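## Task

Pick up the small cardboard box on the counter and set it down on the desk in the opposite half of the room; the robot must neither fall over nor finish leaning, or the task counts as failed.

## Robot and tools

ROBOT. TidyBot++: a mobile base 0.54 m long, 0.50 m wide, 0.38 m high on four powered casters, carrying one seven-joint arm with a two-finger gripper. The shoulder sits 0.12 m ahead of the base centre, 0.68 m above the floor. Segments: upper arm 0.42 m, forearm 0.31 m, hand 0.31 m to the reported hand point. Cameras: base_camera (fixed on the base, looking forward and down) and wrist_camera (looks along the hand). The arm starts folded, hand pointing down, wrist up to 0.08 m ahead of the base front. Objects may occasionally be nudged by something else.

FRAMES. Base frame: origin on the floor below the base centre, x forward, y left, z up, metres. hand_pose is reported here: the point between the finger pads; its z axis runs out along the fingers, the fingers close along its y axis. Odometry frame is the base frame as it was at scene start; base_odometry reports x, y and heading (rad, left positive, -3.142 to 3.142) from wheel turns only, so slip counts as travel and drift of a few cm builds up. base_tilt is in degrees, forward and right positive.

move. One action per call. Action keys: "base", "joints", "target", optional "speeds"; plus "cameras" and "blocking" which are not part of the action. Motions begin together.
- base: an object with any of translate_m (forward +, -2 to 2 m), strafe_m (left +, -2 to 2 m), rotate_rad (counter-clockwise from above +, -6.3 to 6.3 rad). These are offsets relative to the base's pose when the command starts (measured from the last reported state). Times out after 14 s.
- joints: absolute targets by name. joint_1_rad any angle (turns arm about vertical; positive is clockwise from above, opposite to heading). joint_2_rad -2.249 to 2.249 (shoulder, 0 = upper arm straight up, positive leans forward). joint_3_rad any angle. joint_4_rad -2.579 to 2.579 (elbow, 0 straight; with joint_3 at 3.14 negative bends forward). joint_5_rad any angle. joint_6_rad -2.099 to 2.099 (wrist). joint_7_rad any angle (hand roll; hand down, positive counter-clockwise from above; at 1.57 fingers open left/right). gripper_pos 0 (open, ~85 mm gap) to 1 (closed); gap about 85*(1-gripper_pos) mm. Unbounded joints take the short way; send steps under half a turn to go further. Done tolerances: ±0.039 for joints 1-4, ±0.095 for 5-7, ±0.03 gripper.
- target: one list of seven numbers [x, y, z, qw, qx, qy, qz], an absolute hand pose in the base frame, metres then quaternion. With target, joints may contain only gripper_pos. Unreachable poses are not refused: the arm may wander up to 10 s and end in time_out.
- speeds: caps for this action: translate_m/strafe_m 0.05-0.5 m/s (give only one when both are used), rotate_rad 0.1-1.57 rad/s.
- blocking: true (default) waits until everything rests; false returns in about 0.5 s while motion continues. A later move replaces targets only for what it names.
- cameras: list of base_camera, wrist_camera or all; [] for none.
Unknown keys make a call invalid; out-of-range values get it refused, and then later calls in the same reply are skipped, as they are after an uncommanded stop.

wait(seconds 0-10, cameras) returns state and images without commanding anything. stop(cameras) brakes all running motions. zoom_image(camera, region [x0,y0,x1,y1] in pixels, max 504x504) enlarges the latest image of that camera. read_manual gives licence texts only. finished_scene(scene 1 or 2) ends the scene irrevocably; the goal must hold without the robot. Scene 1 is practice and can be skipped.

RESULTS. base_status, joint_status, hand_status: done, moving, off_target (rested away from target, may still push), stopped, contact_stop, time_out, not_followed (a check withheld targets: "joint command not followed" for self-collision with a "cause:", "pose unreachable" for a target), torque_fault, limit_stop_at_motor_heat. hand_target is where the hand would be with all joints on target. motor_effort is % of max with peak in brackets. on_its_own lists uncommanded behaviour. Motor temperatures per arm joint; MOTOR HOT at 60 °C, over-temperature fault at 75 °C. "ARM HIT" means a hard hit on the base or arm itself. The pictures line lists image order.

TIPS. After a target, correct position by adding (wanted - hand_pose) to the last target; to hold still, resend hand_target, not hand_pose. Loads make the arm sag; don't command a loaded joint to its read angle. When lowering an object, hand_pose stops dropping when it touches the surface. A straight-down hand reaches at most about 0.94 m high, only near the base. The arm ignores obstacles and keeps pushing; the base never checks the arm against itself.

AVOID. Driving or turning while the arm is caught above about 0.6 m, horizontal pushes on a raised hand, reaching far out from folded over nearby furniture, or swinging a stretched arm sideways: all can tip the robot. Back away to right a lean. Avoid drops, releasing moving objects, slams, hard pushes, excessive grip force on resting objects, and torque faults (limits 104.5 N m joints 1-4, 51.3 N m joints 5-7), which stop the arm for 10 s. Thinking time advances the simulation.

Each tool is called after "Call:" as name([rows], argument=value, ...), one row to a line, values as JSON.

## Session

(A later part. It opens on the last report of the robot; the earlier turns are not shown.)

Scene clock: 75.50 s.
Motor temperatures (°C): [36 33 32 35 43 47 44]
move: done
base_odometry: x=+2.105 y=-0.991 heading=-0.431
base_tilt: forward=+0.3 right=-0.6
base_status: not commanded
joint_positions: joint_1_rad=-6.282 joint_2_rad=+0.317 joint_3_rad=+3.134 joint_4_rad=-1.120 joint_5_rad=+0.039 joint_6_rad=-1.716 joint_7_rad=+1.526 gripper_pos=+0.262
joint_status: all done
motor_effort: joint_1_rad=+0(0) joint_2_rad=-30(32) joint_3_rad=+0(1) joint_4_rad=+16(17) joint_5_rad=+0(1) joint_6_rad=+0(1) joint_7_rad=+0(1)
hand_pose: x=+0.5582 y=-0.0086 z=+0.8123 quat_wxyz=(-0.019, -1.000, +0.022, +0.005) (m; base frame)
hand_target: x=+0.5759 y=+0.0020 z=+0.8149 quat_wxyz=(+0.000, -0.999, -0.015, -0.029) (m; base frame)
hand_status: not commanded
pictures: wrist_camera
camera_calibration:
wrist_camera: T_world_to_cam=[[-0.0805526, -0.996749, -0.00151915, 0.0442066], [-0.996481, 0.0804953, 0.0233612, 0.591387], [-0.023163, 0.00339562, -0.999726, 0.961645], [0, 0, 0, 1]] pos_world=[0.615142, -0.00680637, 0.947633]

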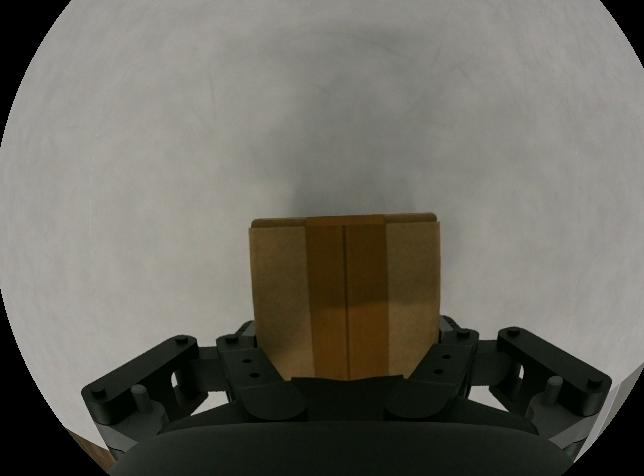

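Call:
move(joints={"joint_2_rad": 0.306, "joint_4_rad": -1.152, "joint_6_rad": -1.626}, cameras=[])

Call:
move(joints={"joint_2_rad": 0.304, "joint_4_rad": -1.170, "joint_6_rad": -1.610}, cameras=["wrist_camera"])

Scene clock: 76.40 s.
Motor temperatures (°C): [36 33 32 35 43 47 44]
move: done
base_odometry: x=+2.105 y=-0.991 heading=-0.431
base_tilt: forward=+0.2 right=-0.6
base_status: not commanded
joint_positions: joint_1_rad=-6.282 joint_2_rad=+0.313 joint_3_rad=+3.134 joint_4_rad=-1.148 joint_5_rad=+0.039 joint_6_rad=-1.689 joint_7_rad=+1.526 gripper_pos=+0.262
joint_status: all done
motor_effort: joint_1_rad=+0(0) joint_2_rad=-30(32) joint_3_rad=-1(1) joint_4_rad=+16(18) joint_5_rad=+1(1) joint_6_rad=+0(1) joint_7_rad=+1(1)
hand_pose: x=+0.5585 y=-0.0086 z=+0.8053 quat_wxyz=(-0.019, -1.000, +0.022, +0.004) (m; base frame)
hand_target: x=+0.5760 y=+0.0020 z=+0.8076 quat_wxyz=(+0.000, -0.999, -0.015, -0.029) (m; base frame)
hand_status: not commanded
pictures: none
No camera images: "cameras" was empty.

Scene clock: 77.00 s.
Motor temperatures (°C): [36 33 32 35 43 47 44]
move: done
base_odometry: x=+2.105 y=-0.991 heading=-0.431
base_tilt: forward=+0.1 right=-0.6
base_status: not commanded
joint_positions: joint_1_rad=-6.282 joint_2_rad=+0.308 joint_3_rad=+3.134 joint_4_rad=-1.164 joint_5_rad=+0.039 joint_6_rad=-1.673 joint_7_rad=+1.526 gripper_pos=+0.262
joint_status: all done
motor_effort: joint_1_rad=+0(0) joint_2_rad=-30(31) joint_3_rad=+0(1) joint_4_rad=+17(17) joint_5_rad=+0(1) joint_6_rad=+0(1) joint_7_rad=+0(1)
hand_pose: x=+0.5582 y=-0.0086 z=+0.8028 quat_wxyz=(-0.019, -1.000, +0.021, +0.001) (m; base frame)
hand_target: x=+0.5757 y=+0.0020 z=+0.8029 quat_wxyz=(+0.000, -0.999, -0.015, -0.029) (m; base frame)
hand_status: not commanded
pictures: wrist_camera
camera_calibration:
wrist_camera: T_world_to_cam=[[-0.0787396, -0.996893, -0.00192736, 0.0434653], [-0.996787, 0.0787025, 0.014863, 0.598535], [-0.0146651, 0.00309147, -0.999888, 0.947555], [0, 0, 0, 1]] pos_world=[0.613931, -0.00670527, 0.938637]

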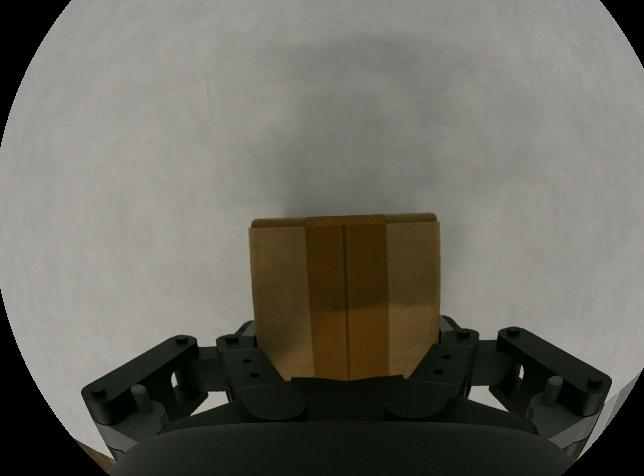

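Call:
move(joints={"joint_2_rad": 0.302, "joint_4_rad": -1.190, "joint_6_rad": -1.592}, cameras=[])

Call:
move(joints={"joint_2_rad": 0.300, "joint_4_rad": -1.208, "joint_6_rad": -1.576}, cameras=["wrist_camera"])

Scene clock: 77.83 s.
Motor temperatures (°C): [36 33 32 35 43 47 44]
move: done
base_odometry: x=+2.105 y=-0.991 heading=-0.431
base_tilt: forward=+0.2 right=-0.5
base_status: not commanded
joint_positions: joint_1_rad=-6.282 joint_2_rad=+0.299 joint_3_rad=+3.134 joint_4_rad=-1.179 joint_5_rad=+0.039 joint_6_rad=-1.656 joint_7_rad=+1.526 gripper_pos=+0.262
joint_status: all done
motor_effort: joint_1_rad=+0(0) joint_2_rad=-28(30) joint_3_rad=-1(1) joint_4_rad=+16(16) joint_5_rad=+0(1) joint_6_rad=+0(0) joint_7_rad=+0(1)
hand_pose: x=+0.5581 y=-0.0086 z=+0.8018 quat_wxyz=(-0.018, -1.000, +0.021, -0.004) (m; base frame)
hand_target: x=+0.5754 y=+0.0020 z=+0.7975 quat_wxyz=(+0.000, -0.999, -0.015, -0.029) (m; base frame)
hand_status: not commanded
pictures: none
No camera images: "cameras" was empty.

Scene clock: 78.40 s.
Motor temperatures (°C): [36 33 32 35 43 47 44]
move: done
base_odometry: x=+2.105 y=-0.991 heading=-0.431
base_tilt: forward=+0.2 right=-0.5
base_status: not commanded
joint_positions: joint_1_rad=-6.282 joint_2_rad=+0.291 joint_3_rad=+3.134 joint_4_rad=-1.193 joint_5_rad=+0.039 joint_6_rad=-1.642 joint_7_rad=+1.526 gripper_pos=+0.262
joint_status: all done
motor_effort: joint_1_rad=+0(1) joint_2_rad=-26(28) joint_3_rad=-1(1) joint_4_rad=+15(16) joint_5_rad=+0(0) joint_6_rad=+1(1) joint_7_rad=+0(1)
hand_pose: x=+0.5578 y=-0.0086 z=+0.8012 quat_wxyz=(-0.018, -1.000, +0.021, -0.009) (m; base frame)
hand_target: x=+0.5750 y=+0.0020 z=+0.7927 quat_wxyz=(+0.000, -0.999, -0.015, -0.029) (m; base frame)
hand_status: not commanded
pictures: wrist_camera
camera_calibration:
wrist_camera: T_world_to_cam=[[-0.077386, -0.996996, -0.00332246, 0.0438153], [-0.996991, 0.0773996, -0.00418939, 0.613611], [0.00443396, 0.00298826, -0.999986, 0.935342], [0, 0, 0, 1]] pos_world=[0.611008, -0.00660461, 0.938045]

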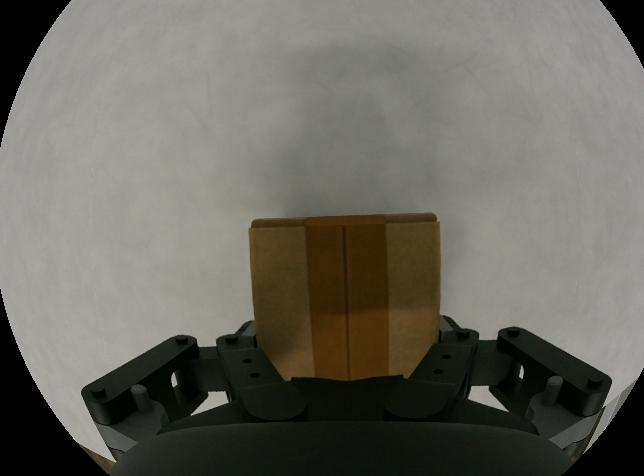

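Call:
move(joints={"joint_2_rad": 0.304, "joint_4_rad": -1.185, "joint_6_rad": -1.596, "gripper_pos": 0.25}, cameras=[])

Call:
move(joints={"gripper_pos": 0.0}, cameras=["wrist_camera"])

Scene clock: 79.30 s.
Motor temperatures (°C): [36 33 32 35 43 47 44]
move: done
base_odometry: x=+2.105 y=-0.991 heading=-0.431
base_tilt: forward=+0.2 right=-0.5
base_status: not commanded
joint_positions: joint_1_rad=-6.282 joint_2_rad=+0.294 joint_3_rad=+3.134 joint_4_rad=-1.189 joint_5_rad=+0.039 joint_6_rad=-1.642 joint_7_rad=+1.526 gripper_pos=+0.249
joint_status: all done
motor_effort: joint_1_rad=+0(0) joint_2_rad=-29(30) joint_3_rad=-1(1) joint_4_rad=+17(17) joint_5_rad=+0(1) joint_6_rad=+0(1) joint_7_rad=+1(1)
hand_pose: x=+0.5594 y=-0.0086 z=+0.8009 quat_wxyz=(-0.018, -1.000, +0.021, -0.009) (m; base frame)
hand_target: x=+0.5759 y=+0.0020 z=+0.7982 quat_wxyz=(+0.000, -0.999, -0.015, -0.028) (m; base frame)
hand_status: not commanded
pictures: none
No camera images: "cameras" was empty.

Scene clock: 79.97 s.
Motor temperatures (°C): [36 33 32 35 43 47 44]
move: done
base_odometry: x=+2.105 y=-0.991 heading=-0.431
base_tilt: forward=+0.2 right=-0.6
base_status: not commanded
joint_positions: joint_1_rad=-6.282 joint_2_rad=+0.294 joint_3_rad=+3.134 joint_4_rad=-1.189 joint_5_rad=+0.039 joint_6_rad=-1.642 joint_7_rad=+1.526 gripper_pos=+0.000
joint_status: all done
motor_effort: joint_1_rad=+0(0) joint_2_rad=-28(29) joint_3_rad=-1(1) joint_4_rad=+16(17) joint_5_rad=+0(1) joint_6_rad=+0(0) joint_7_rad=+1(1)
hand_pose: x=+0.5594 y=-0.0086 z=+0.8009 quat_wxyz=(-0.018, -1.000, +0.021, -0.009) (m; base frame)
hand_target: x=+0.5759 y=+0.0020 z=+0.7982 quat_wxyz=(+0.000, -0.999, -0.015, -0.028) (m; base frame)
hand_status: not commanded
pictures: wrist_camera
camera_calibration:
wrist_camera: T_world_to_cam=[[-0.0772839, -0.997003, -0.00337589, 0.0439182], [-0.996996, 0.0772998, -0.00488755, 0.615762], [0.00513386, 0.00298802, -0.999982, 0.934703], [0, 0, 0, 1]] pos_world=[0.612508, -0.00660457, 0.937845]

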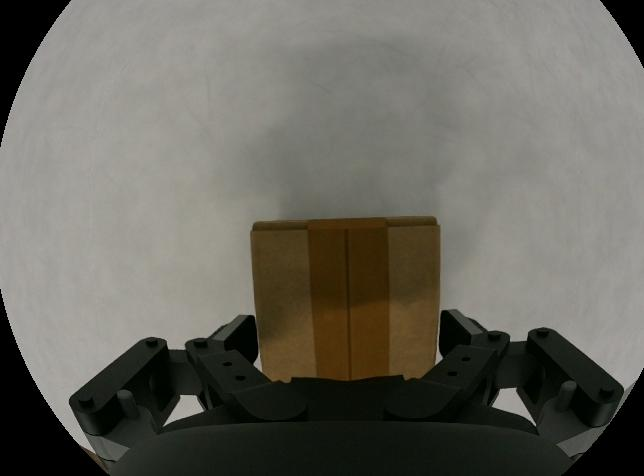

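Call:
move(joints={"joint_2_rad": 0.376, "joint_4_rad": -0.818, "joint_6_rad": -2.005}, cameras=["wrist_camera"])

Call:
move(joints={"joint_2_rad": -0.3, "joint_4_rad": -1.5, "joint_6_rad": -1.25}, cameras=["wrist_camera"])

Scene clock: 81.93 s.
Motor temperatures (°C): [36 33 32 35 43 47 44]
move: done
base_odometry: x=+2.105 y=-0.991 heading=-0.431
base_tilt: forward=+0.3 right=-0.6
base_status: not commanded
joint_positions: joint_1_rad=-6.282 joint_2_rad=+0.352 joint_3_rad=+3.134 joint_4_rad=-0.833 joint_5_rad=+0.039 joint_6_rad=-1.937 joint_7_rad=+1.526 gripper_pos=+0.000
joint_status: all done
motor_effort: joint_1_rad=+0(0) joint_2_rad=-30(30) joint_3_rad=-1(1) joint_4_rad=+15(18) joint_5_rad=+0(1) joint_6_rad=+0(1) joint_7_rad=+1(1)
hand_pose: x=+0.5614 y=-0.0082 z=+0.8842 quat_wxyz=(-0.017, -0.999, +0.027, -0.010) (m; base frame)
hand_target: x=+0.5479 y=+0.0019 z=+0.8781 quat_wxyz=(+0.001, -0.999, -0.015, +0.029) (m; base frame)
hand_status: not commanded
pictures: wrist_camera
camera_calibration:
wrist_camera: T_world_to_cam=[[-0.0886316, -0.996041, -0.00685728, 0.0543308], [-0.996027, 0.0886859, -0.00806506, 0.620339], [0.00864127, 0.00611522, -0.999944, 1.01603], [0, 0, 0, 1]] pos_world=[0.61391, -0.00711291, 1.02135]

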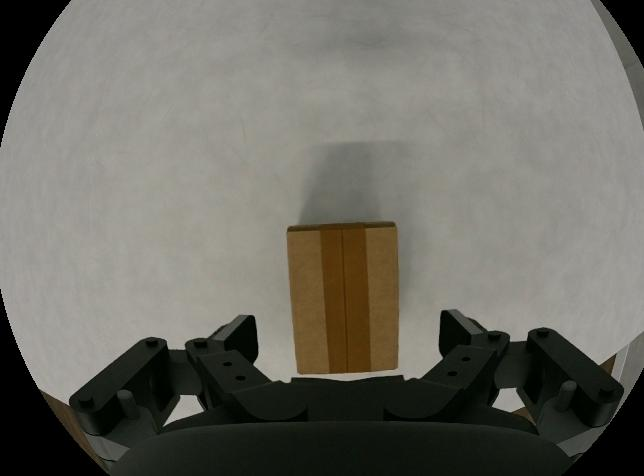

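Scene clock: 84.23 s.
Motor temperatures (°C): [36 33 32 35 43 47 44]
move: done
base_odometry: x=+2.105 y=-0.991 heading=-0.431
base_tilt: forward=+0.2 right=-0.5
base_status: not commanded
joint_positions: joint_1_rad=-6.282 joint_2_rad=-0.294 joint_3_rad=+3.134 joint_4_rad=-1.488 joint_5_rad=+0.039 joint_6_rad=-1.322 joint_7_rad=+1.526 gripper_pos=+0.000
joint_status: all done
motor_effort: joint_1_rad=+0(0) joint_2_rad=-8(32) joint_3_rad=+0(1) joint_4_rad=+17(19) joint_5_rad=+1(1) joint_6_rad=+5(5) joint_7_rad=+0(1)
hand_pose: x=+0.4715 y=-0.0080 z=+0.9481 quat_wxyz=(-0.013, -0.951, +0.019, -0.308) (m; base frame)
hand_target: x=+0.4862 y=+0.0020 z=+0.9579 quat_wxyz=(-0.005, -0.941, -0.015, -0.339) (m; base frame)
hand_status: not commanded
pictures: wrist_camera
camera_calibration:
wrist_camera: T_world_to_cam=[[-0.0508137, -0.997905, -0.0400451, 0.0605761], [-0.815735, 0.064604, -0.574807, 0.983475], [0.57619, 0.00345807, -0.817309, 0.639824], [0, 0, 0, 1]] pos_world=[0.436673, -0.0052999, 1.09067]

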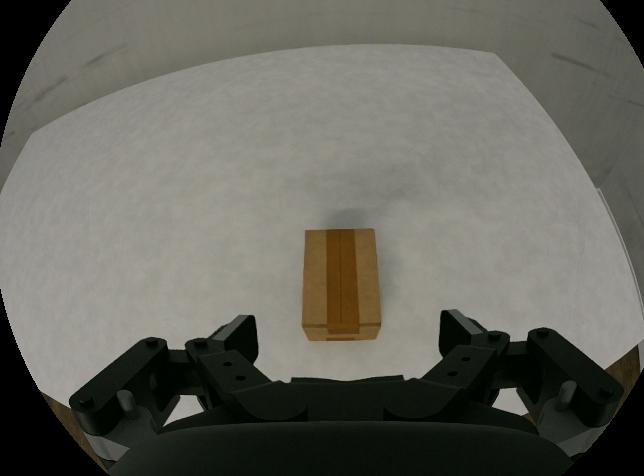

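The box is resting flat on the desk, clear of the hand and arm, and the robot is standing upright.

Call:
finished_scene(scene=2)

The scene is finished: the task was done.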